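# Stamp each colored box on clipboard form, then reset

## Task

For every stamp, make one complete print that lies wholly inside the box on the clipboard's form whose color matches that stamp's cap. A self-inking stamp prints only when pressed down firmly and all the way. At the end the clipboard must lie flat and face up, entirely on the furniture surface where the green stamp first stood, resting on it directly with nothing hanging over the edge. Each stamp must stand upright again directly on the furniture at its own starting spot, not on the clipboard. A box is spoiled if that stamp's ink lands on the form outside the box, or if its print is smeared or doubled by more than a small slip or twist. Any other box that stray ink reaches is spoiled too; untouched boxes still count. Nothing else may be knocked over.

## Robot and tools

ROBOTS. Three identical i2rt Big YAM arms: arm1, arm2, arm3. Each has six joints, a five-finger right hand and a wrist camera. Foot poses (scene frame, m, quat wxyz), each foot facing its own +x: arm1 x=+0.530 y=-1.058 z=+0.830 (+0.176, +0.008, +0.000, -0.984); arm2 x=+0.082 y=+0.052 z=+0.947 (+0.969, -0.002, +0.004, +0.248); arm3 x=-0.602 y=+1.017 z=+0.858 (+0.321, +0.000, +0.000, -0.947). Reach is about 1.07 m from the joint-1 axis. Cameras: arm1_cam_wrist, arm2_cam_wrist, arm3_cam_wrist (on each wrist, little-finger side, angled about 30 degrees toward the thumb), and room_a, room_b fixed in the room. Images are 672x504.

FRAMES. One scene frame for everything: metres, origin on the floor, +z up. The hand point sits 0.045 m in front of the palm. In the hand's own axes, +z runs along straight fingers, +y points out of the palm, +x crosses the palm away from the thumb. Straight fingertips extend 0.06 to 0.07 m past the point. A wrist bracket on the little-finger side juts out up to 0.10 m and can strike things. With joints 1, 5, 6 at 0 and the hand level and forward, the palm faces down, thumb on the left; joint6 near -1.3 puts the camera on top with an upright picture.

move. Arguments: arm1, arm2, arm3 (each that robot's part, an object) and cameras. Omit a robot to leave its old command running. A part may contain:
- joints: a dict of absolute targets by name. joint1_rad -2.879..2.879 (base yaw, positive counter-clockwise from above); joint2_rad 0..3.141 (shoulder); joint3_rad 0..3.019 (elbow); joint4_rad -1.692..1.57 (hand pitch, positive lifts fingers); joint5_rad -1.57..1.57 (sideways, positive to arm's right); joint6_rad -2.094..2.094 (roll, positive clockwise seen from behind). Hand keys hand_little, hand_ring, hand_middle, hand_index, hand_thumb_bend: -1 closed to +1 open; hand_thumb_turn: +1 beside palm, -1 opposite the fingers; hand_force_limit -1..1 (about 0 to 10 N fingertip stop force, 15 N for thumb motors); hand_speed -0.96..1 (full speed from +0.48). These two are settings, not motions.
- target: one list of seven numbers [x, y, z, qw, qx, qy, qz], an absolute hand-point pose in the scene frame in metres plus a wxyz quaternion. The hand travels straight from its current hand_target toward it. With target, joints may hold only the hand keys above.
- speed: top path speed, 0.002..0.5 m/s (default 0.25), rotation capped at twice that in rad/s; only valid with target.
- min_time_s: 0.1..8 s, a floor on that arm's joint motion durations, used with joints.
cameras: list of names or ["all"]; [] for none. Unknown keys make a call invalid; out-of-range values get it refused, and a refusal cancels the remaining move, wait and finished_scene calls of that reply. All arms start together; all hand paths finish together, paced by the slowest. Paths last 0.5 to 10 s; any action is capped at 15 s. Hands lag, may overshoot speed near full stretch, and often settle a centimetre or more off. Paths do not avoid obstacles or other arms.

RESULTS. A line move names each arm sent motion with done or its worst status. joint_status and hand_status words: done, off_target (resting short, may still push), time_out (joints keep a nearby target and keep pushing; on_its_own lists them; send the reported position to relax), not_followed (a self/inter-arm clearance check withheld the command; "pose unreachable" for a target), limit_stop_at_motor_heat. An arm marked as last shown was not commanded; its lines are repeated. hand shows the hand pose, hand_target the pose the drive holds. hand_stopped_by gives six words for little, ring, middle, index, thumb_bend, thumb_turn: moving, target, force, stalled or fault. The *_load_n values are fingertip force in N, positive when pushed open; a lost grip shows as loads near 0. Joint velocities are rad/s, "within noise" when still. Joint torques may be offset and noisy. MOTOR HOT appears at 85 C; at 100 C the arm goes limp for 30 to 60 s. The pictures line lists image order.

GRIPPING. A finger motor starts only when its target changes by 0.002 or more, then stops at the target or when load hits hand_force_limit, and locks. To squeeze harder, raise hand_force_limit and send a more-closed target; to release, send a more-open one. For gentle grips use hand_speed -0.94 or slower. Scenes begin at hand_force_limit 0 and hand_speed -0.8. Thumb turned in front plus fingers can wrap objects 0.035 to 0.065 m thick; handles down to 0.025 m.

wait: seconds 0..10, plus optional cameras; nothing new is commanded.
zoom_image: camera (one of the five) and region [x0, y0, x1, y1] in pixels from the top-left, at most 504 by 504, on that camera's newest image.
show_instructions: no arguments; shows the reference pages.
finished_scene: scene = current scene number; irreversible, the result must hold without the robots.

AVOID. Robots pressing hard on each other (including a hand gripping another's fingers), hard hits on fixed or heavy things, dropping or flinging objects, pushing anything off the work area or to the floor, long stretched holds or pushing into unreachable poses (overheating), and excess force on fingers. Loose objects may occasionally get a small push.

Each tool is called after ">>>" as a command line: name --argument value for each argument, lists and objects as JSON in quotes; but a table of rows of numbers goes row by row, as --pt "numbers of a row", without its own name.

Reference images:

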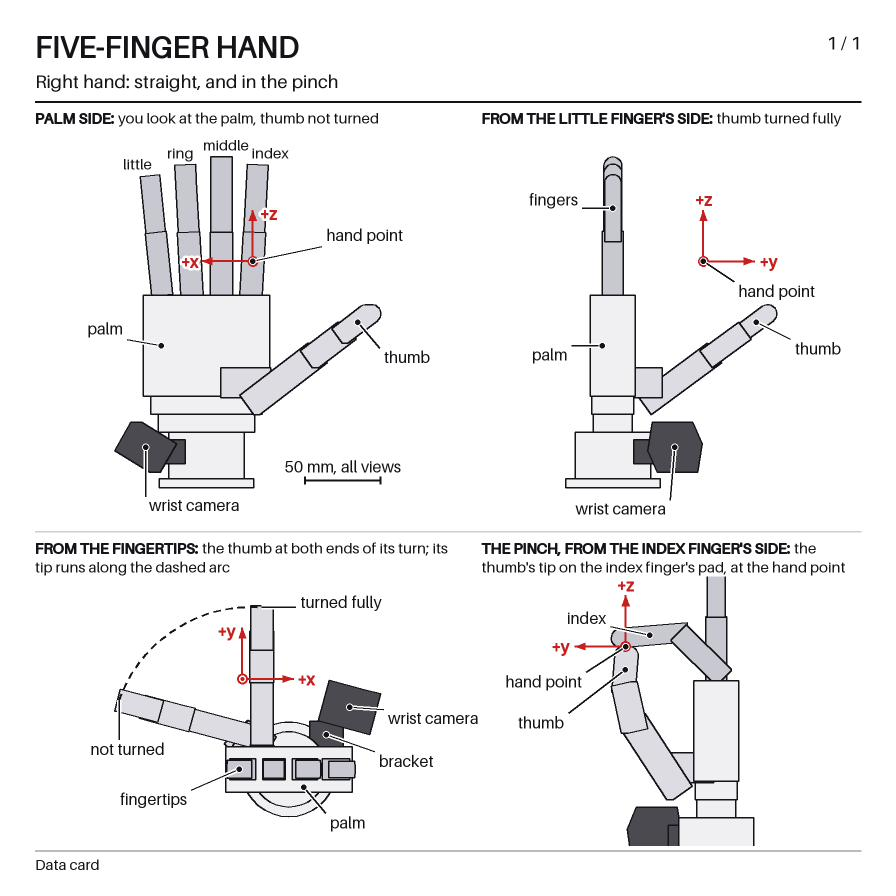

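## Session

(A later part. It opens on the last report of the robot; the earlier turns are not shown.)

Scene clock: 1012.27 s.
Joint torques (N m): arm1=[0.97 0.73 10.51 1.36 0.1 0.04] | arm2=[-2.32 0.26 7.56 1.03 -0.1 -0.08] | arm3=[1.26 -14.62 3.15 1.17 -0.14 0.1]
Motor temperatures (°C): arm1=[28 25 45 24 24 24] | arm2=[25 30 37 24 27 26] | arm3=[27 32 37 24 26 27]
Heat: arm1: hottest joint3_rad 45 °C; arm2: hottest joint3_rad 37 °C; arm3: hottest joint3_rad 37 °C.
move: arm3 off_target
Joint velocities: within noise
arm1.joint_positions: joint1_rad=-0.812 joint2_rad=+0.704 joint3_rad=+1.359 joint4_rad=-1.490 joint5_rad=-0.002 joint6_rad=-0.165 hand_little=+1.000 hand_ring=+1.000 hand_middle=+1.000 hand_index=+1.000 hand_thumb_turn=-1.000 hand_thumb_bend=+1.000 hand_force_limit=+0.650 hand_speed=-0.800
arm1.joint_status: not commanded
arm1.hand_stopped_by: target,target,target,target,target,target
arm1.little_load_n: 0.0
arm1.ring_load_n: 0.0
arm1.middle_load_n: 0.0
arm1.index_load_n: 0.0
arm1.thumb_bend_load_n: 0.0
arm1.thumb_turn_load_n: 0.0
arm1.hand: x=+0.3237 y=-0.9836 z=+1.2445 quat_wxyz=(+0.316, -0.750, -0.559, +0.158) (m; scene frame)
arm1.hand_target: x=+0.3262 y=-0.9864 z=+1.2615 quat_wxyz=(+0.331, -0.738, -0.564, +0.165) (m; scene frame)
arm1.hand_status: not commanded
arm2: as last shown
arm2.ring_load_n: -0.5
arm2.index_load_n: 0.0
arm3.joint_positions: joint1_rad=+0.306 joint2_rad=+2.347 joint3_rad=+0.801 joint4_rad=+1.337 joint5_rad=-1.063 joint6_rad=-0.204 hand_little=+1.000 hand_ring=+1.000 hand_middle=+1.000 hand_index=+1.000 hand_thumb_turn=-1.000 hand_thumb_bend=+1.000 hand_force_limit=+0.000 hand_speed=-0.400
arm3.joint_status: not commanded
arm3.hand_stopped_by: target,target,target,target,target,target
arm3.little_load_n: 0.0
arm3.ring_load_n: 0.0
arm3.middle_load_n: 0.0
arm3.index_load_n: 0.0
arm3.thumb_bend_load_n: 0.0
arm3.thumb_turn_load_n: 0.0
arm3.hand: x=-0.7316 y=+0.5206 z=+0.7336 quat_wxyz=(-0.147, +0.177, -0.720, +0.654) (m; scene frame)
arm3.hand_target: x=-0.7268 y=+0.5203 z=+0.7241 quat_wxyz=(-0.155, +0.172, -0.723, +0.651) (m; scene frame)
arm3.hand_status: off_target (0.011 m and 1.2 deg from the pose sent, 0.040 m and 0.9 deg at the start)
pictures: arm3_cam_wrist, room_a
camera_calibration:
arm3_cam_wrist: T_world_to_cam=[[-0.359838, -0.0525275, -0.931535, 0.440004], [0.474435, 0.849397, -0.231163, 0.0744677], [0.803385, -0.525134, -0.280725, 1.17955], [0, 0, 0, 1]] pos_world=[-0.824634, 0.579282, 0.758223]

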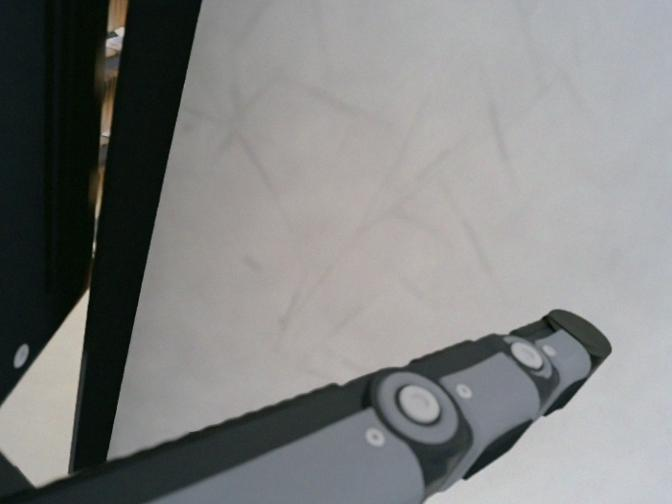

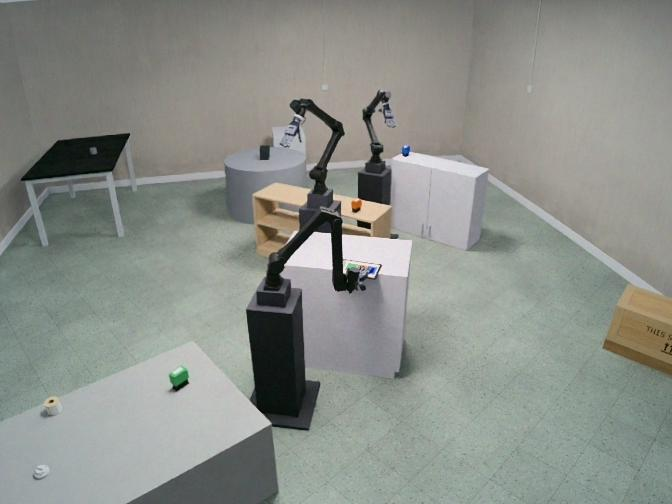

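>>> move --arm3 '{"joints":{"hand_thumb_bend":-0.98,"hand_speed":-0.4,"hand_force_limit":0.0}}' --cameras '[]'

>>> move --arm3 '{"target":[-0.752,0.560,0.735,0.1551,-0.1722,0.7229,-0.6509],"speed":0.08}' --cameras '["room_a"]'

>>> zoom_image --camera "room_a" --region '[335, 245, 395, 305]'

Scene clock: 1016.30 s.
Joint torques (N m): arm1=[0.79 0.38 10.55 1.42 0.11 0.06] | arm2=[-2.26 0.56 7.66 1.16 -0.09 -0.08] | arm3=[1.2 -14.8 3.14 1.18 -0.17 -0.02]
Motor temperatures (°C): arm1=[28 25 46 24 24 24] | arm2=[25 30 37 24 27 26] | arm3=[27 32 37 24 26 27]
Heat: arm1: hottest joint3_rad 46 °C; arm2: hottest joint3_rad 37 °C; arm3: hottest joint3_rad 37 °C.
move: arm3 off_target
Joint velocities: within noise
arm1, arm2: as last shown
arm2.ring_load_n: 0.0
arm3.joint_positions: joint1_rad=+0.306 joint2_rad=+2.349 joint3_rad=+0.801 joint4_rad=+1.337 joint5_rad=-1.062 joint6_rad=-0.191 hand_little=+1.000 hand_ring=+1.000 hand_middle=+1.000 hand_index=+1.000 hand_thumb_turn=-1.000 hand_thumb_bend=-0.700 hand_force_limit=+0.000 hand_speed=-0.400
arm3.joint_status: hand_thumb_bend off_target (ended at -0.700, target -0.980); the others done
arm3.hand_stopped_by: target,target,target,target,force,target
arm3.little_load_n: 0.0
arm3.ring_load_n: 0.0
arm3.middle_load_n: 0.0
arm3.index_load_n: -0.5
arm3.thumb_bend_load_n: 7.5
arm3.thumb_turn_load_n: 1.0
arm3.hand: x=-0.7308 y=+0.5212 z=+0.7331 quat_wxyz=(-0.151, +0.172, -0.722, +0.653) (m; scene frame)
arm3.hand_target: x=-0.7268 y=+0.5203 z=+0.7241 quat_wxyz=(-0.155, +0.172, -0.723, +0.651) (m; scene frame)
arm3.hand_status: not commanded
pictures: none
No camera images: "cameras" was empty.

Scene clock: 1017.63 s.
Joint torques (N m): arm1=[1.03 0.44 10.43 1.36 0.11 0.06] | arm2=[-2.02 0.32 7.62 1.11 -0.11 -0.09] | arm3=[-0.67 -17.26 1.2 0.57 -0.32 -0.22]
Motor temperatures (°C): arm1=[28 25 46 24 24 24] | arm2=[25 30 37 24 27 26] | arm3=[27 32 37 24 26 27]
Heat: arm1: hottest joint3_rad 46 °C; arm2: hottest joint3_rad 37 °C; arm3: hottest joint3_rad 37 °C.
move: arm3 done
Joint velocities: within noise
arm1, arm2: as last shown
arm3.joint_positions: joint1_rad=+0.221 joint2_rad=+2.341 joint3_rad=+0.760 joint4_rad=+1.319 joint5_rad=-1.165 joint6_rad=-0.225 hand_little=+1.000 hand_ring=+1.000 hand_middle=+1.000 hand_index=+1.000 hand_thumb_turn=-1.000 hand_thumb_bend=-0.700 hand_force_limit=+0.000 hand_speed=-0.400
arm3.joint_status: not commanded
arm3.hand_stopped_by: target,target,target,target,force,target
arm3.little_load_n: 0.0
arm3.ring_load_n: 0.0
arm3.middle_load_n: 0.5
arm3.index_load_n: 0.0
arm3.thumb_bend_load_n: 6.0
arm3.thumb_turn_load_n: 0.5
arm3.hand: x=-0.7448 y=+0.5574 z=+0.7324 quat_wxyz=(-0.165, +0.171, -0.722, +0.649) (m; scene frame)
arm3.hand_target: x=-0.7520 y=+0.5600 z=+0.7350 quat_wxyz=(-0.155, +0.172, -0.723, +0.651) (m; scene frame)
arm3.hand_status: done (0.008 m and 1.1 deg from the pose sent, 0.044 m and 0.5 deg at the start)
pictures: room_a

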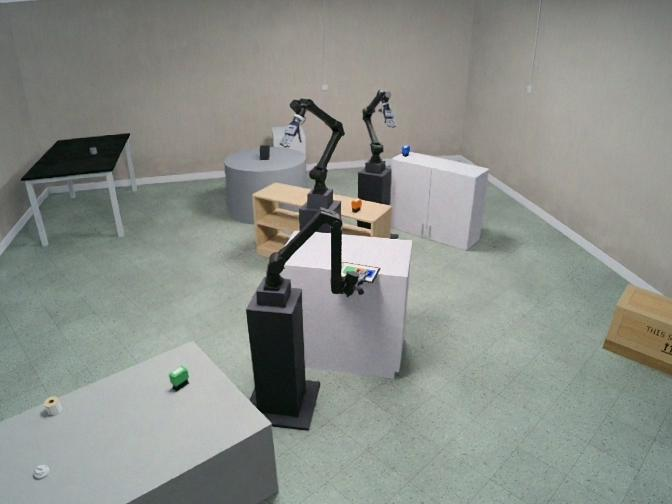

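Scaled by 8.400 from the camera's 672x504 image, which has a finer 960x720 frame.

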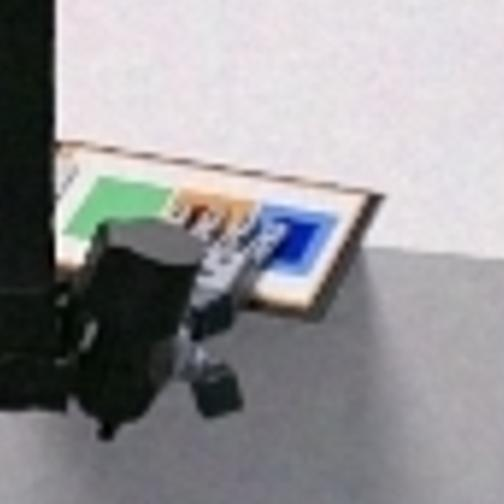

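>>> move --arm3 '{"target":[-0.734,0.537,0.735,0.1551,-0.1722,0.7229,-0.6509],"speed":0.06}' --cameras '["room_a"]'

>>> zoom_image --camera "room_a" --region '[335, 245, 395, 305]'

Scene clock: 1020.23 s.
Joint torques (N m): arm1=[1.03 0.38 10.54 1.4 0.09 0.03] | arm2=[-2.08 0.79 7.46 1.07 -0.13 -0.05] | arm3=[2.08 -16.56 2.77 1.11 -0.03 0.04]
Motor temperatures (°C): arm1=[28 25 46 24 24 24] | arm2=[25 30 37 24 27 26] | arm3=[27 32 36 24 26 27]
Heat: arm1: hottest joint3_rad 46 °C; arm2: hottest joint3_rad 37 °C; arm3: hottest joint3_rad 36 °C.
move: arm3 done
Joint velocities: within noise
arm1, arm2: as last shown
arm3.joint_positions: joint1_rad=+0.258 joint2_rad=+2.338 joint3_rad=+0.762 joint4_rad=+1.327 joint5_rad=-1.104 joint6_rad=-0.213 hand_little=+1.000 hand_ring=+1.000 hand_middle=+1.000 hand_index=+1.000 hand_thumb_turn=-1.000 hand_thumb_bend=-0.700 hand_force_limit=+0.000 hand_speed=-0.400
arm3.joint_status: not commanded
arm3.hand_stopped_by: target,target,target,target,force,target
arm3.little_load_n: 0.0
arm3.ring_load_n: 0.0
arm3.middle_load_n: 0.5
arm3.index_load_n: 0.0
arm3.thumb_bend_load_n: 6.0
arm3.thumb_turn_load_n: 1.0
arm3.hand: x=-0.7384 y=+0.5447 z=+0.7326 quat_wxyz=(-0.154, +0.165, -0.727, +0.649) (m; scene frame)
arm3.hand_target: x=-0.7340 y=+0.5372 z=+0.7351 quat_wxyz=(-0.155, +0.172, -0.723, +0.651) (m; scene frame)
arm3.hand_status: done (0.009 m and 1.0 deg from the pose sent, 0.023 m and 1.1 deg at the start)
pictures: room_a

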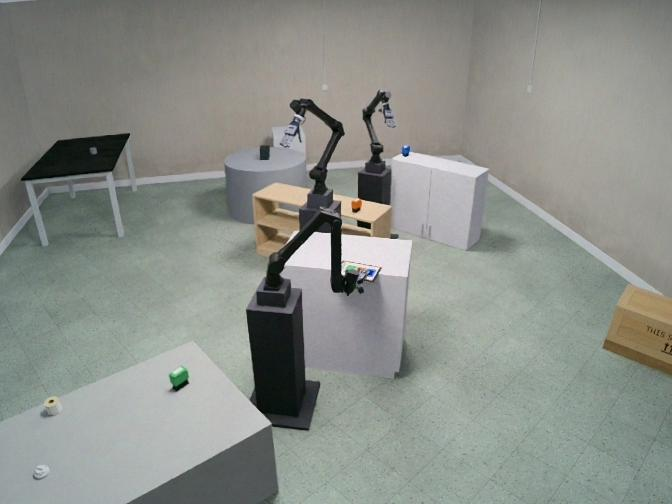

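Scaled by 8.400 from the camera's 672x504 image, which has a finer 960x720 frame.

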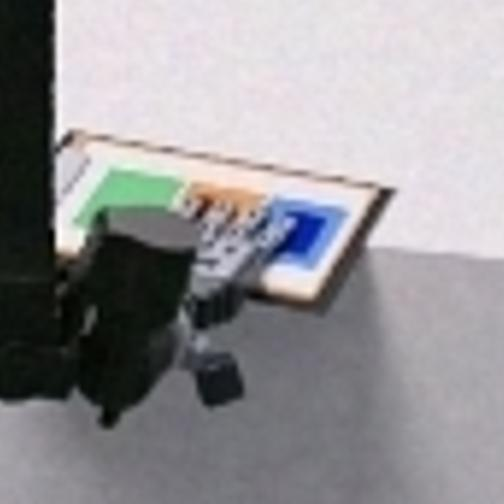

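>>> move --arm3 '{"joints":{"hand_thumb_bend":1.0,"hand_speed":-0.3}}' --cameras '[]'

>>> move --arm3 '{"target":[-0.734,0.538,0.756,0.1551,-0.1722,0.7229,-0.6509],"speed":0.06}' --cameras '["room_a"]'

>>> zoom_image --camera "room_a" --region '[335, 245, 395, 305]'

Scene clock: 1023.43 s.
Joint torques (N m): arm1=[0.97 0.38 10.59 1.32 0.12 0.04] | arm2=[-2.2 0.5 7.73 1.07 -0.12 -0.09] | arm3=[2.02 -16.56 2.77 1.09 -0.07 0.04]
Motor temperatures (°C): arm1=[28 25 46 24 24 24] | arm2=[25 30 37 24 27 26] | arm3=[27 32 36 24 26 27]
Heat: arm1: hottest joint3_rad 46 °C; arm2: hottest joint3_rad 37 °C; arm3: hottest joint3_rad 36 °C.
move: arm3 done
Joint velocities: within noise
arm1, arm2: as last shown
arm3.joint_positions: joint1_rad=+0.259 joint2_rad=+2.338 joint3_rad=+0.762 joint4_rad=+1.327 joint5_rad=-1.102 joint6_rad=-0.213 hand_little=+1.000 hand_ring=+1.000 hand_middle=+1.000 hand_index=+1.000 hand_thumb_turn=-1.000 hand_thumb_bend=+1.000 hand_force_limit=+0.000 hand_speed=-0.300
arm3.joint_status: all done
arm3.hand_stopped_by: target,target,target,target,target,target
arm3.little_load_n: -0.5
arm3.ring_load_n: 0.0
arm3.middle_load_n: 0.0
arm3.index_load_n: 0.0
arm3.thumb_bend_load_n: 0.0
arm3.thumb_turn_load_n: 0.0
arm3.hand: x=-0.7383 y=+0.5444 z=+0.7326 quat_wxyz=(-0.154, +0.165, -0.727, +0.649) (m; scene frame)
arm3.hand_target: x=-0.7340 y=+0.5372 z=+0.7351 quat_wxyz=(-0.155, +0.172, -0.723, +0.651) (m; scene frame)
arm3.hand_status: not commanded
pictures: none
No camera images: "cameras" was empty.

Scene clock: 1024.57 s.
Joint torques (N m): arm1=[0.73 0.5 10.47 1.25 0.1 0.07] | arm2=[-2.2 -0.09 7.46 0.94 -0.11 -0.05] | arm3=[1.32 -17.61 1.85 0.61 -0.19 0.04]
Motor temperatures (°C): arm1=[28 25 46 24 24 24] | arm2=[25 30 37 24 27 26] | arm3=[27 32 36 24 26 27]
Heat: arm1: hottest joint3_rad 46 °C; arm2: hottest joint3_rad 37 °C; arm3: hottest joint3_rad 36 °C.
move: arm3 done
Joint velocities: within noise
arm1: as last shown
arm2.joint_positions: joint1_rad=+1.216 joint2_rad=+0.799 joint3_rad=+1.393 joint4_rad=-1.391 joint5_rad=+0.004 joint6_rad=+0.012 hand_little=+1.000 hand_ring=+1.000 hand_middle=+1.000 hand_index=+1.000 hand_thumb_turn=-1.000 hand_thumb_bend=+1.000 hand_force_limit=+0.600 hand_speed=+0.000
arm2.joint_status: not commanded
arm2.hand_stopped_by: target,target,target,target,target,target
arm2.little_load_n: 0.0
arm2.ring_load_n: 0.0
arm2.middle_load_n: 0.0
arm2.index_load_n: 0.0
arm2.thumb_bend_load_n: 0.0
arm2.thumb_turn_load_n: 0.0
arm2.hand: x=+0.0154 y=+0.3146 z=+1.3750 quat_wxyz=(-0.374, +0.925, +0.061, -0.031) (m; scene frame)
arm2.hand_target: x=+0.0199 y=+0.3135 z=+1.3718 quat_wxyz=(-0.368, +0.928, +0.059, -0.027) (m; scene frame)
arm2.hand_status: not commanded
arm3.joint_positions: joint1_rad=+0.266 joint2_rad=+2.285 joint3_rad=+0.748 joint4_rad=+1.300 joint5_rad=-1.100 joint6_rad=-0.213 hand_little=+1.000 hand_ring=+1.000 hand_middle=+1.000 hand_index=+1.000 hand_thumb_turn=-1.000 hand_thumb_bend=+1.000 hand_force_limit=+0.000 hand_speed=-0.300
arm3.joint_status: not commanded
arm3.hand_stopped_by: target,target,target,target,target,target
arm3.little_load_n: 0.0
arm3.ring_load_n: 0.0
arm3.middle_load_n: 0.0
arm3.index_load_n: 0.0
arm3.thumb_bend_load_n: 0.0
arm3.thumb_turn_load_n: 0.0
arm3.hand: x=-0.7379 y=+0.5400 z=+0.7507 quat_wxyz=(-0.152, +0.170, -0.724, +0.651) (m; scene frame)
arm3.hand_target: x=-0.7341 y=+0.5380 z=+0.7559 quat_wxyz=(-0.155, +0.172, -0.723, +0.651) (m; scene frame)
arm3.hand_status: done (0.007 m and 0.4 deg from the pose sent, 0.025 m and 1.0 deg at the start)
pictures: room_a

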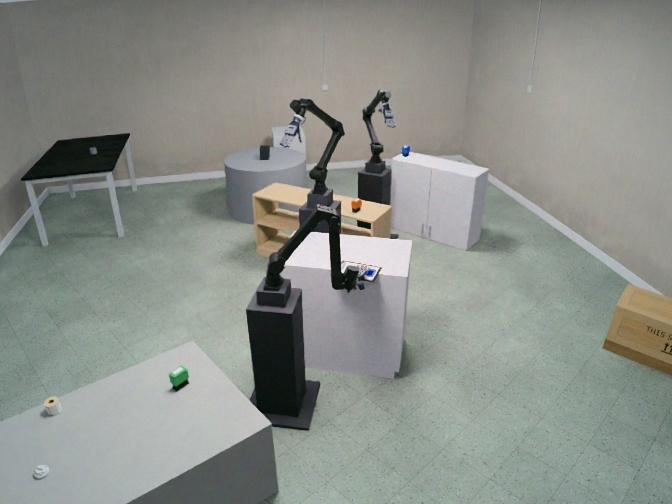

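Scaled by 8.400 from the camera's 672x504 image, which has a finer 960x720 frame.

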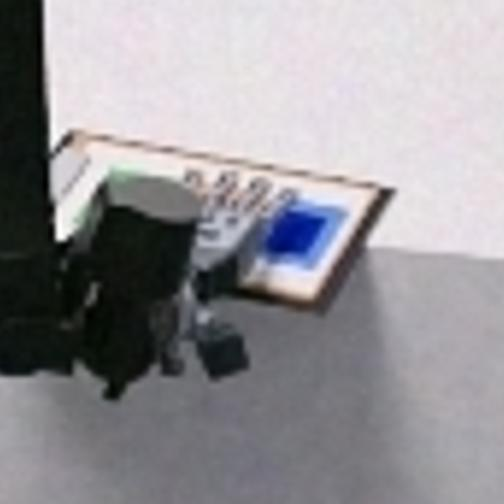

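>>> move --arm3 '{"target":[-0.716,0.506,0.752,0.1551,-0.1722,0.7229,-0.6509],"speed":0.06}' --cameras '["room_a","arm3_cam_wrist"]'

>>> zoom_image --camera "room_a" --region '[335, 245, 395, 305]'

Scene clock: 1026.40 s.
Joint torques (N m): arm1=[0.97 0.38 10.52 1.35 0.08 0.06] | arm2=[-2.08 0.56 7.72 1.09 -0.12 -0.06] | arm3=[1.44 -16.09 3.85 0.8 -0.11 0.09]
Motor temperatures (°C): arm1=[28 25 46 24 24 24] | arm2=[25 30 37 24 27 26] | arm3=[27 32 36 24 26 27]
Heat: arm1: hottest joint3_rad 46 °C; arm2: hottest joint3_rad 37 °C; arm3: hottest joint3_rad 36 °C.
move: arm3 done
Joint velocities: within noise
arm1, arm2: as last shown
arm2.middle_load_n: -0.5
arm3.joint_positions: joint1_rad=+0.344 joint2_rad=+2.285 joint3_rad=+0.779 joint4_rad=+1.300 joint5_rad=-1.024 joint6_rad=-0.187 hand_little=+1.000 hand_ring=+1.000 hand_middle=+1.000 hand_index=+1.000 hand_thumb_turn=-1.000 hand_thumb_bend=+1.000 hand_force_limit=+0.000 hand_speed=-0.300
arm3.joint_status: not commanded
arm3.hand_stopped_by: target,target,target,target,target,target
arm3.little_load_n: 0.0
arm3.ring_load_n: 0.0
arm3.middle_load_n: 0.0
arm3.index_load_n: 0.0
arm3.thumb_bend_load_n: 0.0
arm3.thumb_turn_load_n: 0.0
arm3.hand: x=-0.7189 y=+0.5115 z=+0.7532 quat_wxyz=(-0.149, +0.173, -0.723, +0.652) (m; scene frame)
arm3.hand_target: x=-0.7160 y=+0.5060 z=+0.7521 quat_wxyz=(-0.155, +0.172, -0.723, +0.651) (m; scene frame)
arm3.hand_status: done (0.006 m and 0.7 deg from the pose sent, 0.040 m and 0.4 deg at the start)
pictures: arm3_cam_wrist, room_a
camera_calibration:
arm3_cam_wrist: T_world_to_cam=[[-0.35386, -0.0433358, -0.934294, 0.464035], [0.478005, 0.850235, -0.220479, 0.0747837], [0.803924, -0.524616, -0.28015, 1.16974], [0, 0, 0, 1]] pos_world=[-0.811925, 0.570189, 0.777735]

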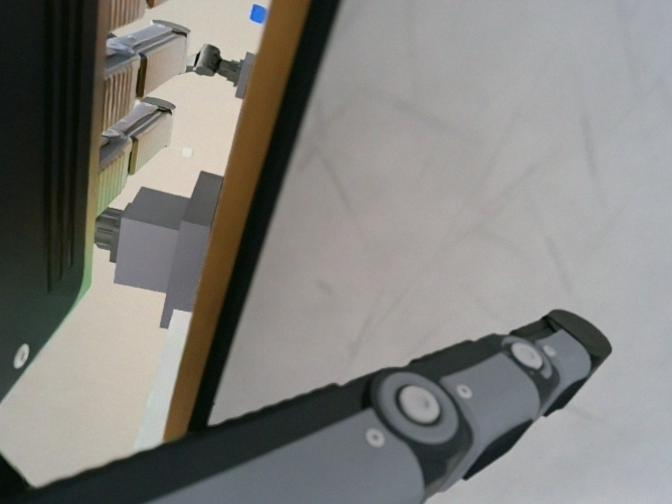

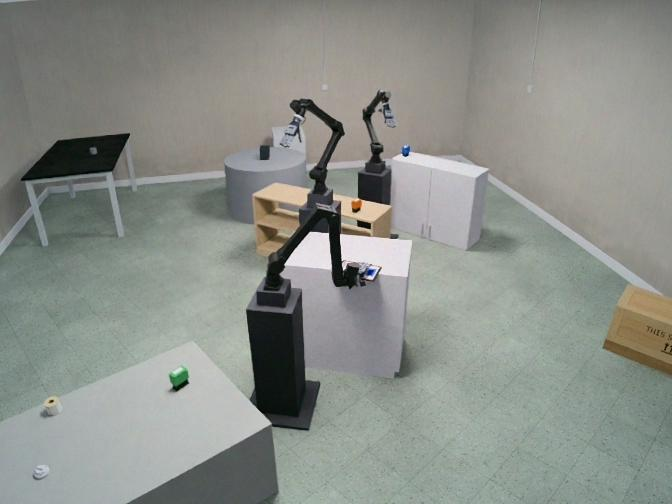

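Scaled by 8.400 from the camera's 672x504 image, which has a finer 960x720 frame.

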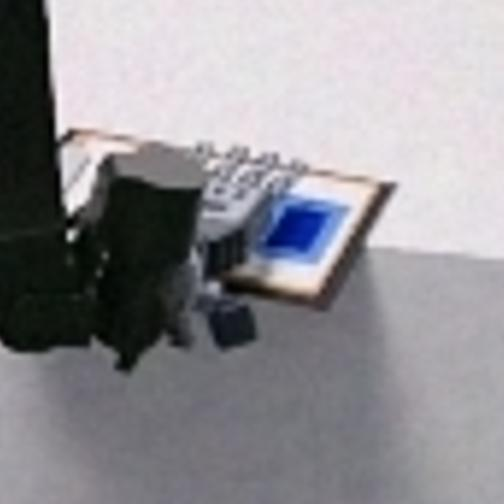

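>>> move --arm3 '{"target":[-0.716,0.506,0.734,0.1551,-0.1722,0.7229,-0.6509],"speed":0.05}' --cameras '[]'

>>> move --arm3 '{"joints":{"hand_thumb_bend":-0.98,"hand_speed":-0.6,"hand_force_limit":0.1}}' --cameras '["room_a","arm3_cam_wrist"]'

>>> zoom_image --camera "room_a" --region '[335, 245, 395, 305]'

Scene clock: 1029.23 s.
Joint torques (N m): arm1=[0.91 0.73 10.56 1.43 0.09 0.03] | arm2=[-2.14 0.38 7.6 0.99 -0.1 -0.07] | arm3=[1.44 -14.8 3.48 1.43 -0.13 0.1]
Motor temperatures (°C): arm1=[28 25 46 24 24 24] | arm2=[25 30 37 24 27 26] | arm3=[27 31 36 24 26 27]
Heat: arm1: hottest joint3_rad 46 °C; arm2: hottest joint3_rad 37 °C; arm3: hottest joint3_rad 36 °C.
move: arm3 done
Joint velocities: within noise
arm1, arm2: as last shown
arm1.little_load_n: -0.5
arm2.middle_load_n: 0.0
arm3.joint_positions: joint1_rad=+0.344 joint2_rad=+2.321 joint3_rad=+0.803 joint4_rad=+1.315 joint5_rad=-1.024 joint6_rad=-0.186 hand_little=+1.000 hand_ring=+1.000 hand_middle=+1.000 hand_index=+1.000 hand_thumb_turn=-1.000 hand_thumb_bend=+1.000 hand_force_limit=+0.000 hand_speed=-0.300
arm3.joint_status: not commanded
arm3.hand_stopped_by: target,target,target,target,target,target
arm3.little_load_n: 0.0
arm3.ring_load_n: 0.0
arm3.middle_load_n: 0.0
arm3.index_load_n: 0.0
arm3.thumb_bend_load_n: 0.0
arm3.thumb_turn_load_n: 0.0
arm3.hand: x=-0.7212 y=+0.5080 z=+0.7421 quat_wxyz=(-0.148, +0.174, -0.723, +0.652) (m; scene frame)
arm3.hand_target: x=-0.7160 y=+0.5062 z=+0.7342 quat_wxyz=(-0.155, +0.172, -0.723, +0.651) (m; scene frame)
arm3.hand_status: done (0.010 m and 0.8 deg from the pose sent, 0.020 m and 0.7 deg at the start)
pictures: none
No camera images: "cameras" was empty.

Scene clock: 1033.03 s.
Joint torques (N m): arm1=[0.97 0.32 10.48 1.24 0.1 0.05] | arm2=[-2.37 0.03 7.61 1.06 -0.11 -0.06] | arm3=[1.44 -15.44 3.41 1.46 -0.21 0.1]
Motor temperatures (°C): arm1=[28 25 46 24 24 24] | arm2=[25 30 37 24 27 26] | arm3=[27 31 36 24 26 27]
Heat: arm1: hottest joint3_rad 46 °C; arm2: hottest joint3_rad 37 °C; arm3: hottest joint3_rad 36 °C.
move: arm3 off_target
Joint velocities: within noise
arm1.joint_positions: joint1_rad=-0.812 joint2_rad=+0.704 joint3_rad=+1.359 joint4_rad=-1.490 joint5_rad=-0.002 joint6_rad=-0.165 hand_little=+1.000 hand_ring=+1.000 hand_middle=+1.000 hand_index=+1.000 hand_thumb_turn=-1.000 hand_thumb_bend=+1.000 hand_force_limit=+0.650 hand_speed=-0.800
arm1.joint_status: not commanded
arm1.hand_stopped_by: target,target,target,target,target,target
arm1.little_load_n: 0.0
arm1.ring_load_n: 0.0
arm1.middle_load_n: 0.0
arm1.index_load_n: 0.0
arm1.thumb_bend_load_n: 0.0
arm1.thumb_turn_load_n: 0.0
arm1.hand: x=+0.3237 y=-0.9836 z=+1.2445 quat_wxyz=(+0.316, -0.750, -0.559, +0.158) (m; scene frame)
arm1.hand_target: x=+0.3262 y=-0.9864 z=+1.2615 quat_wxyz=(+0.331, -0.738, -0.564, +0.165) (m; scene frame)
arm1.hand_status: not commanded
arm2: as last shown
arm3.joint_positions: joint1_rad=+0.344 joint2_rad=+2.328 joint3_rad=+0.803 joint4_rad=+1.315 joint5_rad=-1.022 joint6_rad=-0.186 hand_little=+1.000 hand_ring=+1.000 hand_middle=+1.000 hand_index=+1.000 hand_thumb_turn=-1.000 hand_thumb_bend=-0.703 hand_force_limit=+0.100 hand_speed=-0.600
arm3.joint_status: hand_thumb_bend off_target (ended at -0.703, target -0.980); the others done
arm3.hand_stopped_by: target,target,target,target,force,target
arm3.little_load_n: 0.0
arm3.ring_load_n: 0.0
arm3.middle_load_n: 0.0
arm3.index_load_n: 0.0
arm3.thumb_bend_load_n: 7.5
arm3.thumb_turn_load_n: 0.5
arm3.hand: x=-0.7205 y=+0.5093 z=+0.7386 quat_wxyz=(-0.150, +0.171, -0.725, +0.650) (m; scene frame)
arm3.hand_target: x=-0.7160 y=+0.5063 z=+0.7341 quat_wxyz=(-0.155, +0.172, -0.723, +0.651) (m; scene frame)
arm3.hand_status: not commanded
pictures: arm3_cam_wrist, room_a
camera_calibration:
arm3_cam_wrist: T_world_to_cam=[[-0.350946, -0.037947, -0.935627, 0.45007], [0.480333, 0.850412, -0.21466, 0.0714652], [0.803814, -0.524746, -0.280221, 1.16587], [0, 0, 0, 1]] pos_world=[-0.813522, 0.568091, 0.763141]

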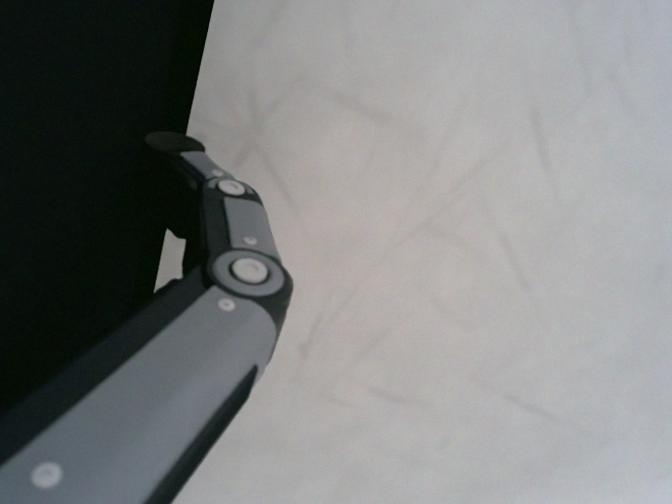

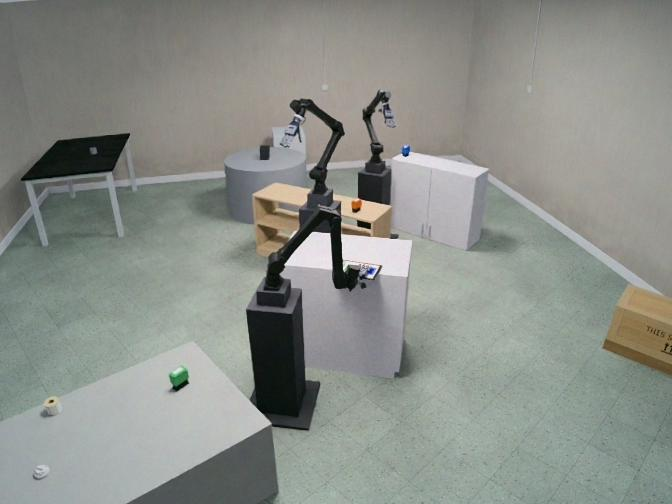

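Scaled by 8.400 from the camera's 672x504 image, which has a finer 960x720 frame.

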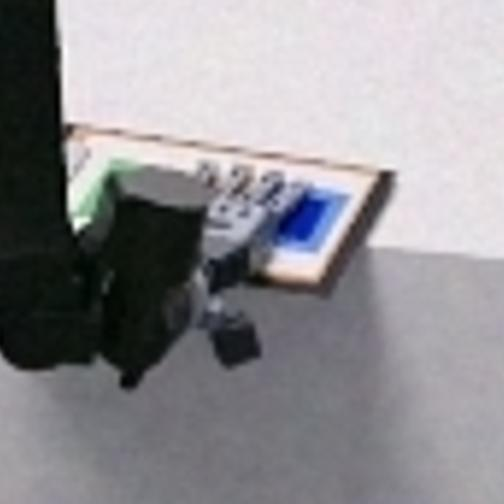

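>>> move --arm3 '{"joints":{"hand_thumb_bend":-1.0,"hand_speed":-0.8,"hand_force_limit":0.6}}' --cameras '[]'

>>> move --arm3 '{"target":[-0.730,0.520,0.80,0.1551,-0.1722,0.7229,-0.6509],"speed":0.06}' --cameras '["room_a"]'

>>> zoom_image --camera "room_a" --region '[320, 235, 400, 305]'

Scene clock: 1034.43 s.
Joint torques (N m): arm1=[1.26 0.26 10.51 1.42 0.12 0.07] | arm2=[-2.26 0.5 7.61 1.18 -0.11 -0.05] | arm3=[1.38 -15.38 3.43 1.47 -0.22 0.1]
Motor temperatures (°C): arm1=[28 25 46 24 24 24] | arm2=[25 30 37 24 27 26] | arm3=[27 31 36 24 26 27]
Heat: arm1: hottest joint3_rad 46 °C; arm2: hottest joint3_rad 37 °C; arm3: hottest joint3_rad 36 °C.
move: arm3 off_target
Joint velocities: within noise
arm1, arm2: as last shown
arm3.joint_positions: joint1_rad=+0.344 joint2_rad=+2.328 joint3_rad=+0.803 joint4_rad=+1.315 joint5_rad=-1.022 joint6_rad=-0.186 hand_little=+1.000 hand_ring=+1.000 hand_middle=+1.000 hand_index=+1.000 hand_thumb_turn=-1.000 hand_thumb_bend=-0.713 hand_force_limit=+0.600 hand_speed=-0.800
arm3.joint_status: hand_thumb_bend off_target (ended at -0.713, target -1.000); the others done
arm3.hand_stopped_by: target,target,target,target,force,target
arm3.little_load_n: 0.0
arm3.ring_load_n: -0.5
arm3.middle_load_n: 0.5
arm3.index_load_n: 0.0
arm3.thumb_bend_load_n: 11.0
arm3.thumb_turn_load_n: 1.0
arm3.hand: x=-0.7205 y=+0.5093 z=+0.7386 quat_wxyz=(-0.150, +0.171, -0.725, +0.650) (m; scene frame)
arm3.hand_target: x=-0.7160 y=+0.5063 z=+0.7341 quat_wxyz=(-0.155, +0.172, -0.723, +0.651) (m; scene frame)
arm3.hand_status: not commanded
pictures: none
No camera images: "cameras" was empty.

Scene clock: 1036.33 s.
Joint torques (N m): arm1=[0.91 0.56 10.51 1.35 0.13 0.05] | arm2=[-2.08 0.62 7.69 1.02 -0.1 -0.06] | arm3=[-0.21 -18.2 2.99 0.83 -0.4 -0.07]
Motor temperatures (°C): arm1=[28 25 46 24 24 24] | arm2=[25 30 37 24 27 26] | arm3=[27 31 36 24 26 27]
Heat: arm1: hottest joint3_rad 46 °C; arm2: hottest joint3_rad 37 °C; arm3: hottest joint3_rad 36 °C.
move: arm3 off_target
Joint velocities: within noise
arm1, arm2: as last shown
arm2.little_load_n: -0.5
arm3.joint_positions: joint1_rad=+0.318 joint2_rad=+2.159 joint3_rad=+0.737 joint4_rad=+1.183 joint5_rad=-1.063 joint6_rad=-0.186 hand_little=+1.000 hand_ring=+1.000 hand_middle=+1.000 hand_index=+1.000 hand_thumb_turn=-1.000 hand_thumb_bend=-0.713 hand_force_limit=+0.600 hand_speed=-0.800
arm3.joint_status: not commanded
arm3.hand_stopped_by: target,target,target,target,force,target
arm3.little_load_n: 0.0
arm3.ring_load_n: 0.0
arm3.middle_load_n: 0.0
arm3.index_load_n: 0.0
arm3.thumb_bend_load_n: 11.0
arm3.thumb_turn_load_n: 1.0
arm3.hand: x=-0.7234 y=+0.5216 z=+0.7892 quat_wxyz=(-0.164, +0.168, -0.727, +0.645) (m; scene frame)
arm3.hand_target: x=-0.7298 y=+0.5200 z=+0.7999 quat_wxyz=(-0.155, +0.172, -0.723, +0.651) (m; scene frame)
arm3.hand_status: off_target (0.013 m and 1.5 deg from the pose sent, 0.063 m and 0.6 deg at the start)
pictures: room_a

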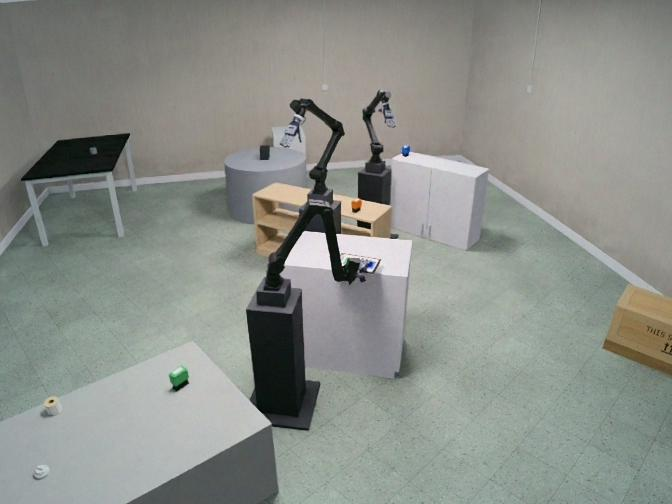

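Scaled by 6.300 from the camera's 672x504 image, which has a finer 960x720 frame.

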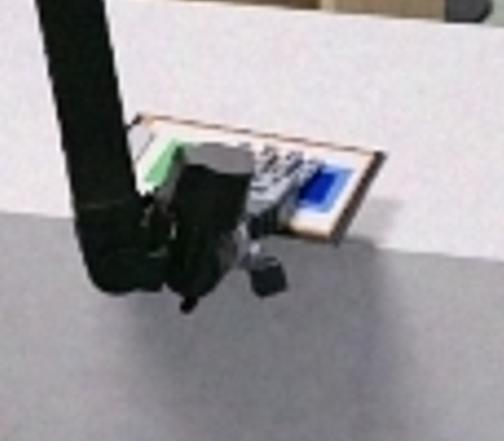

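>>> move --arm3 '{"target":[-0.760,0.530,0.93,0.1551,-0.1722,0.7229,-0.6509],"speed":0.12}' --cameras '["room_a"]'

>>> move --arm3 '{"joints":{"joint1_rad":-1.89,"joint2_rad":1.85,"joint3_rad":0.95,"joint4_rad":0.88,"joint5_rad":0.0,"joint6_rad":0.0},"min_time_s":6.5}' --cameras '["room_a","room_b"]'

Scene clock: 1045.40 s.
Joint torques (N m): arm1=[0.62 0.38 10.52 1.32 0.11 0.06] | arm2=[-2.78 0.38 7.58 0.96 -0.09 -0.07] | arm3=[-0.21 -15.85 7.98 0.83 -0.46 -0.1]
Motor temperatures (°C): arm1=[28 25 46 24 24 24] | arm2=[25 29 37 24 27 26] | arm3=[27 31 35 24 26 27]
Heat: arm1: hottest joint3_rad 46 °C; arm2: hottest joint3_rad 37 °C; arm3: hottest joint3_rad 35 °C.
move: arm3 off_target
Joint velocities: within noise
arm1, arm2: as last shown
arm1.thumb_bend_load_n: -0.5
arm2.little_load_n: 0.0
arm3.joint_positions: joint1_rad=+0.248 joint2_rad=+1.760 joint3_rad=+0.714 joint4_rad=+0.756 joint5_rad=-1.131 joint6_rad=-0.220 hand_little=+1.000 hand_ring=+1.000 hand_middle=+1.000 hand_index=+1.000 hand_thumb_turn=-1.000 hand_thumb_bend=-0.713 hand_force_limit=+0.600 hand_speed=-0.800
arm3.joint_status: not commanded
arm3.hand_stopped_by: target,target,target,target,force,target
arm3.little_load_n: 0.0
arm3.ring_load_n: -0.5
arm3.middle_load_n: 0.5
arm3.index_load_n: 0.0
arm3.thumb_bend_load_n: 11.5
arm3.thumb_turn_load_n: 1.0
arm3.hand: x=-0.7491 y=+0.5363 z=+0.9142 quat_wxyz=(-0.170, +0.161, -0.731, +0.641) (m; scene frame)
arm3.hand_target: x=-0.7598 y=+0.5302 z=+0.9300 quat_wxyz=(-0.155, +0.172, -0.723, +0.651) (m; scene frame)
arm3.hand_status: off_target (0.020 m and 2.6 deg from the pose sent, 0.146 m and 1.4 deg at the start)
pictures: room_a

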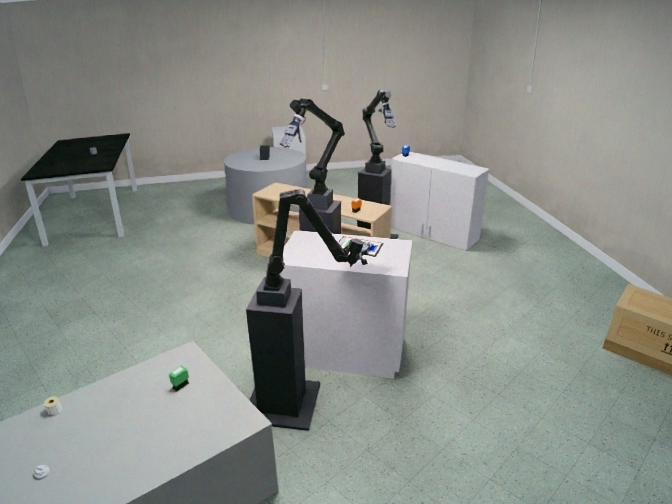

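Scene clock: 1052.37 s.
Joint torques (N m): arm1=[0.91 0.56 10.52 1.33 0.1 0.06] | arm2=[-2.08 0.38 7.79 1.02 -0.1 -0.07] | arm3=[0.56 -15.5 11.25 2.26 -0.05 0.15]
Motor temperatures (°C): arm1=[28 25 46 24 24 24] | arm2=[25 29 37 24 27 26] | arm3=[27 31 36 24 26 27]
Heat: arm1: hottest joint3_rad 46 °C; arm2: hottest joint3_rad 37 °C; arm3: hottest joint3_rad 36 °C.
move: arm3 done
Joint velocities: within noise
arm1, arm2: as last shown
arm1.thumb_bend_load_n: 0.0
arm2.thumb_turn_load_n: 0.5
arm3.joint_positions: joint1_rad=-1.890 joint2_rad=+1.834 joint3_rad=+0.907 joint4_rad=+0.853 joint5_rad=-0.001 joint6_rad=-0.019 hand_little=+1.000 hand_ring=+1.000 hand_middle=+1.000 hand_index=+1.000 hand_thumb_turn=-1.000 hand_thumb_bend=-0.713 hand_force_limit=+0.600 hand_speed=-0.800
arm3.joint_status: all done
arm3.hand_stopped_by: target,target,target,target,force,target
arm3.little_load_n: 0.0
arm3.ring_load_n: 0.0
arm3.middle_load_n: 0.0
arm3.index_load_n: 0.0
arm3.thumb_bend_load_n: 11.0
arm3.thumb_turn_load_n: 1.0
arm3.hand: x=-0.8514 y=+1.6478 z=+0.9495 quat_wxyz=(+0.671, -0.722, -0.129, +0.107) (m; scene frame)
arm3.hand_target: x=-0.8584 y=+1.6642 z=+0.9686 quat_wxyz=(+0.690, -0.704, -0.119, +0.116) (m; scene frame)
arm3.hand_status: not commanded
pictures: room_a, room_b

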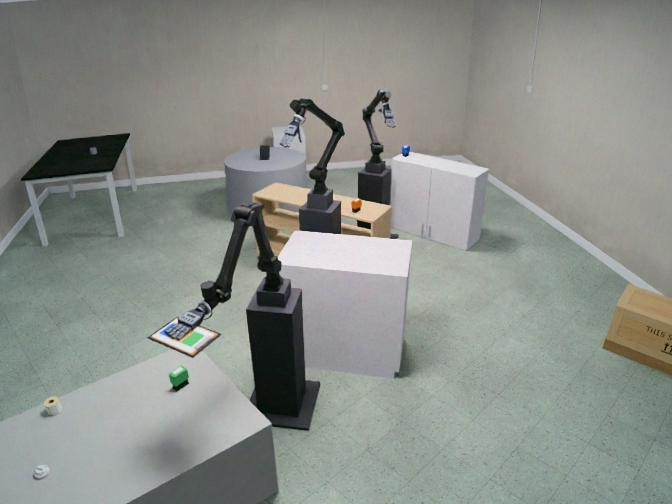

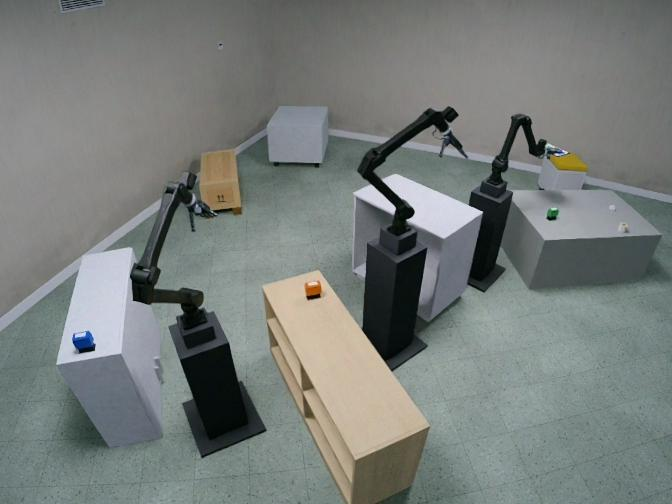

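>>> move --arm3 '{"target":[-0.790,1.545,0.68,0.5006,-0.8498,-0.1422,0.0838],"speed":0.12}' --cameras '["room_a","room_b"]'

>>> zoom_image --camera "room_a" --region '[120, 320, 300, 480]'

Scene clock: 1058.10 s.
Joint torques (N m): arm1=[1.08 0.32 10.61 1.25 0.09 0.05] | arm2=[-2.49 -0.09 7.61 1.13 -0.1 -0.07] | arm3=[-0.32 -16.03 4.05 2.04 -0.21 -0.09]
Motor temperatures (°C): arm1=[28 25 46 24 24 24] | arm2=[25 29 37 24 27 26] | arm3=[27 32 36 24 26 27]
Heat: arm1: hottest joint3_rad 46 °C; arm2: hottest joint3_rad 37 °C; arm3: hottest joint3_rad 36 °C.
move: arm3 done
Joint velocities: within noise
arm1: as last shown
arm2.joint_positions: joint1_rad=+1.216 joint2_rad=+0.799 joint3_rad=+1.393 joint4_rad=-1.391 joint5_rad=+0.004 joint6_rad=+0.012 hand_little=+1.000 hand_ring=+1.000 hand_middle=+1.000 hand_index=+1.000 hand_thumb_turn=-1.000 hand_thumb_bend=+1.000 hand_force_limit=+0.600 hand_speed=+0.000
arm2.joint_status: not commanded
arm2.hand_stopped_by: target,target,target,target,target,target
arm2.little_load_n: 0.0
arm2.ring_load_n: 0.0
arm2.middle_load_n: 0.0
arm2.index_load_n: 0.0
arm2.thumb_bend_load_n: 0.0
arm2.thumb_turn_load_n: 0.0
arm2.hand: x=+0.0154 y=+0.3146 z=+1.3750 quat_wxyz=(-0.374, +0.925, +0.061, -0.031) (m; scene frame)
arm2.hand_target: x=+0.0199 y=+0.3135 z=+1.3718 quat_wxyz=(-0.368, +0.928, +0.059, -0.027) (m; scene frame)
arm2.hand_status: not commanded
arm3.joint_positions: joint1_rad=-1.940 joint2_rad=+2.231 joint3_rad=+0.782 joint4_rad=+0.920 joint5_rad=-0.047 joint6_rad=-0.020 hand_little=+1.000 hand_ring=+1.000 hand_middle=+1.000 hand_index=+1.000 hand_thumb_turn=-1.000 hand_thumb_bend=-0.713 hand_force_limit=+0.600 hand_speed=-0.800
arm3.joint_status: not commanded
arm3.hand_stopped_by: target,target,target,target,force,target
arm3.little_load_n: 0.0
arm3.ring_load_n: 0.0
arm3.middle_load_n: 0.5
arm3.index_load_n: 0.0
arm3.thumb_bend_load_n: 11.5
arm3.thumb_turn_load_n: 1.0
arm3.hand: x=-0.7934 y=+1.5370 z=+0.6790 quat_wxyz=(+0.490, -0.856, -0.143, +0.086) (m; scene frame)
arm3.hand_target: x=-0.7899 y=+1.5449 z=+0.6802 quat_wxyz=(+0.501, -0.850, -0.142, +0.084) (m; scene frame)
arm3.hand_status: done (0.009 m and 1.4 deg from the pose sent, 0.295 m and 24.7 deg at the start)
pictures: room_a, room_b

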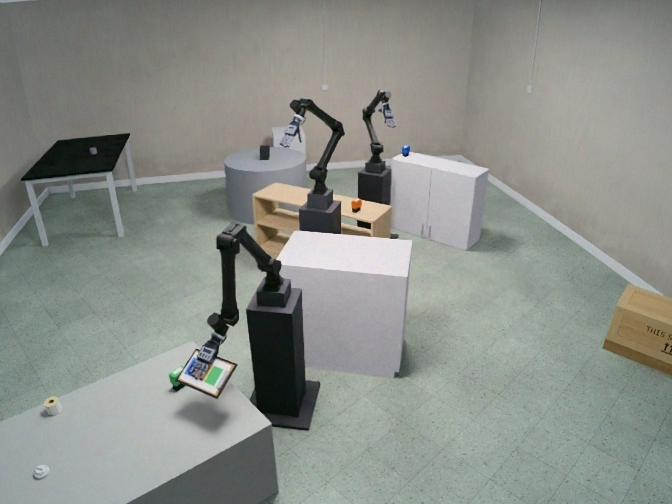

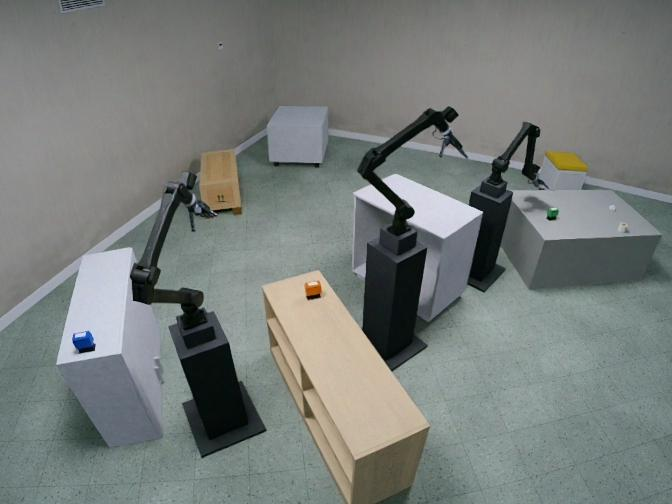

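Scaled by 2.800 from the camera's 672x504 image, which has a finer 960x720 frame.

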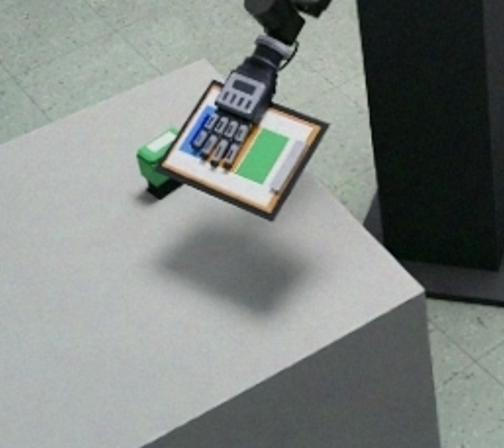

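>>> move --arm3 '{"target":[-0.795,1.548,0.595,0.5006,-0.8498,-0.1422,0.0838],"speed":0.1}' --cameras '[]'

>>> move --arm3 '{"target":[-0.795,1.548,0.562,0.5006,-0.8498,-0.1422,0.0838],"speed":0.06}' --cameras '["room_a"]'

>>> zoom_image --camera "room_a" --region '[120, 320, 300, 480]'

Scene clock: 1061.23 s.
Joint torques (N m): arm1=[1.03 0.67 10.52 1.31 0.09 0.05] | arm2=[-2.14 0.5 7.62 1.06 -0.08 -0.08] | arm3=[0.44 -16.97 3.43 2.03 -0.03 -0.05]
Motor temperatures (°C): arm1=[28 25 46 24 24 24] | arm2=[25 29 37 24 27 26] | arm3=[27 32 36 24 26 27]
Heat: arm1: hottest joint3_rad 46 °C; arm2: hottest joint3_rad 37 °C; arm3: hottest joint3_rad 36 °C.
move: arm3 done
Joint velocities: within noise
arm1, arm2: as last shown
arm1.index_load_n: -0.5
arm3.joint_positions: joint1_rad=-1.940 joint2_rad=+2.488 joint3_rad=+0.900 joint4_rad=+1.055 joint5_rad=-0.043 joint6_rad=-0.020 hand_little=+1.000 hand_ring=+1.000 hand_middle=+1.000 hand_index=+1.000 hand_thumb_turn=-1.000 hand_thumb_bend=-0.713 hand_force_limit=+0.600 hand_speed=-0.800
arm3.joint_status: not commanded
arm3.hand_stopped_by: target,target,target,target,force,target
arm3.little_load_n: 0.0
arm3.ring_load_n: 0.0
arm3.middle_load_n: 0.5
arm3.index_load_n: 0.0
arm3.thumb_bend_load_n: 11.0
arm3.thumb_turn_load_n: 1.0
arm3.hand: x=-0.7935 y=+1.5400 z=+0.5946 quat_wxyz=(+0.489, -0.857, -0.142, +0.084) (m; scene frame)
arm3.hand_target: x=-0.7949 y=+1.5479 z=+0.5952 quat_wxyz=(+0.501, -0.850, -0.142, +0.084) (m; scene frame)
arm3.hand_status: done (0.008 m and 1.5 deg from the pose sent, 0.085 m and 1.4 deg at the start)
pictures: none
No camera images: "cameras" was empty.

Scene clock: 1062.53 s.
Joint torques (N m): arm1=[1.03 0.73 10.54 1.39 0.1 0.05] | arm2=[-2.26 0.09 7.71 1.14 -0.11 -0.06] | arm3=[0.44 -17.2 3 2.02 -0.03 -0.05]
Motor temperatures (°C): arm1=[28 25 46 24 24 24] | arm2=[25 29 37 24 27 26] | arm3=[27 32 36 24 26 27]
Heat: arm1: hottest joint3_rad 46 °C; arm2: hottest joint3_rad 37 °C; arm3: hottest joint3_rad 36 °C.
move: arm3 done
Joint velocities: within noise
arm1, arm2: as last shown
arm1.thumb_bend_load_n: -0.5
arm3.joint_positions: joint1_rad=-1.940 joint2_rad=+2.582 joint3_rad=+0.958 joint4_rad=+1.093 joint5_rad=-0.043 joint6_rad=-0.020 hand_little=+1.000 hand_ring=+1.000 hand_middle=+1.000 hand_index=+1.000 hand_thumb_turn=-1.000 hand_thumb_bend=-0.713 hand_force_limit=+0.600 hand_speed=-0.800
arm3.joint_status: not commanded
arm3.hand_stopped_by: target,target,target,target,force,target
arm3.little_load_n: 0.0
arm3.ring_load_n: 0.0
arm3.middle_load_n: 0.5
arm3.index_load_n: 0.0
arm3.thumb_bend_load_n: 11.0
arm3.thumb_turn_load_n: 1.0
arm3.hand: x=-0.7940 y=+1.5417 z=+0.5628 quat_wxyz=(+0.490, -0.856, -0.142, +0.084) (m; scene frame)
arm3.hand_target: x=-0.7949 y=+1.5480 z=+0.5623 quat_wxyz=(+0.501, -0.850, -0.142, +0.084) (m; scene frame)
arm3.hand_status: done (0.006 m and 1.4 deg from the pose sent, 0.034 m and 1.6 deg at the start)
pictures: room_a

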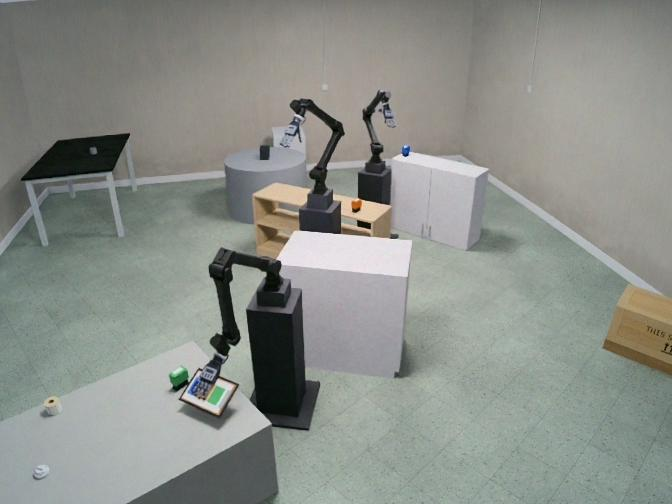

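Scaled by 2.800 from the camera's 672x504 image, which has a finer 960x720 frame.

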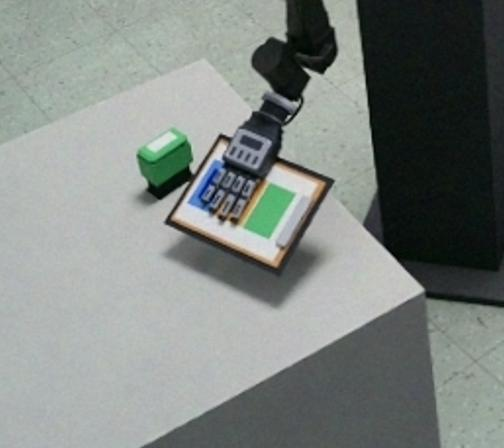

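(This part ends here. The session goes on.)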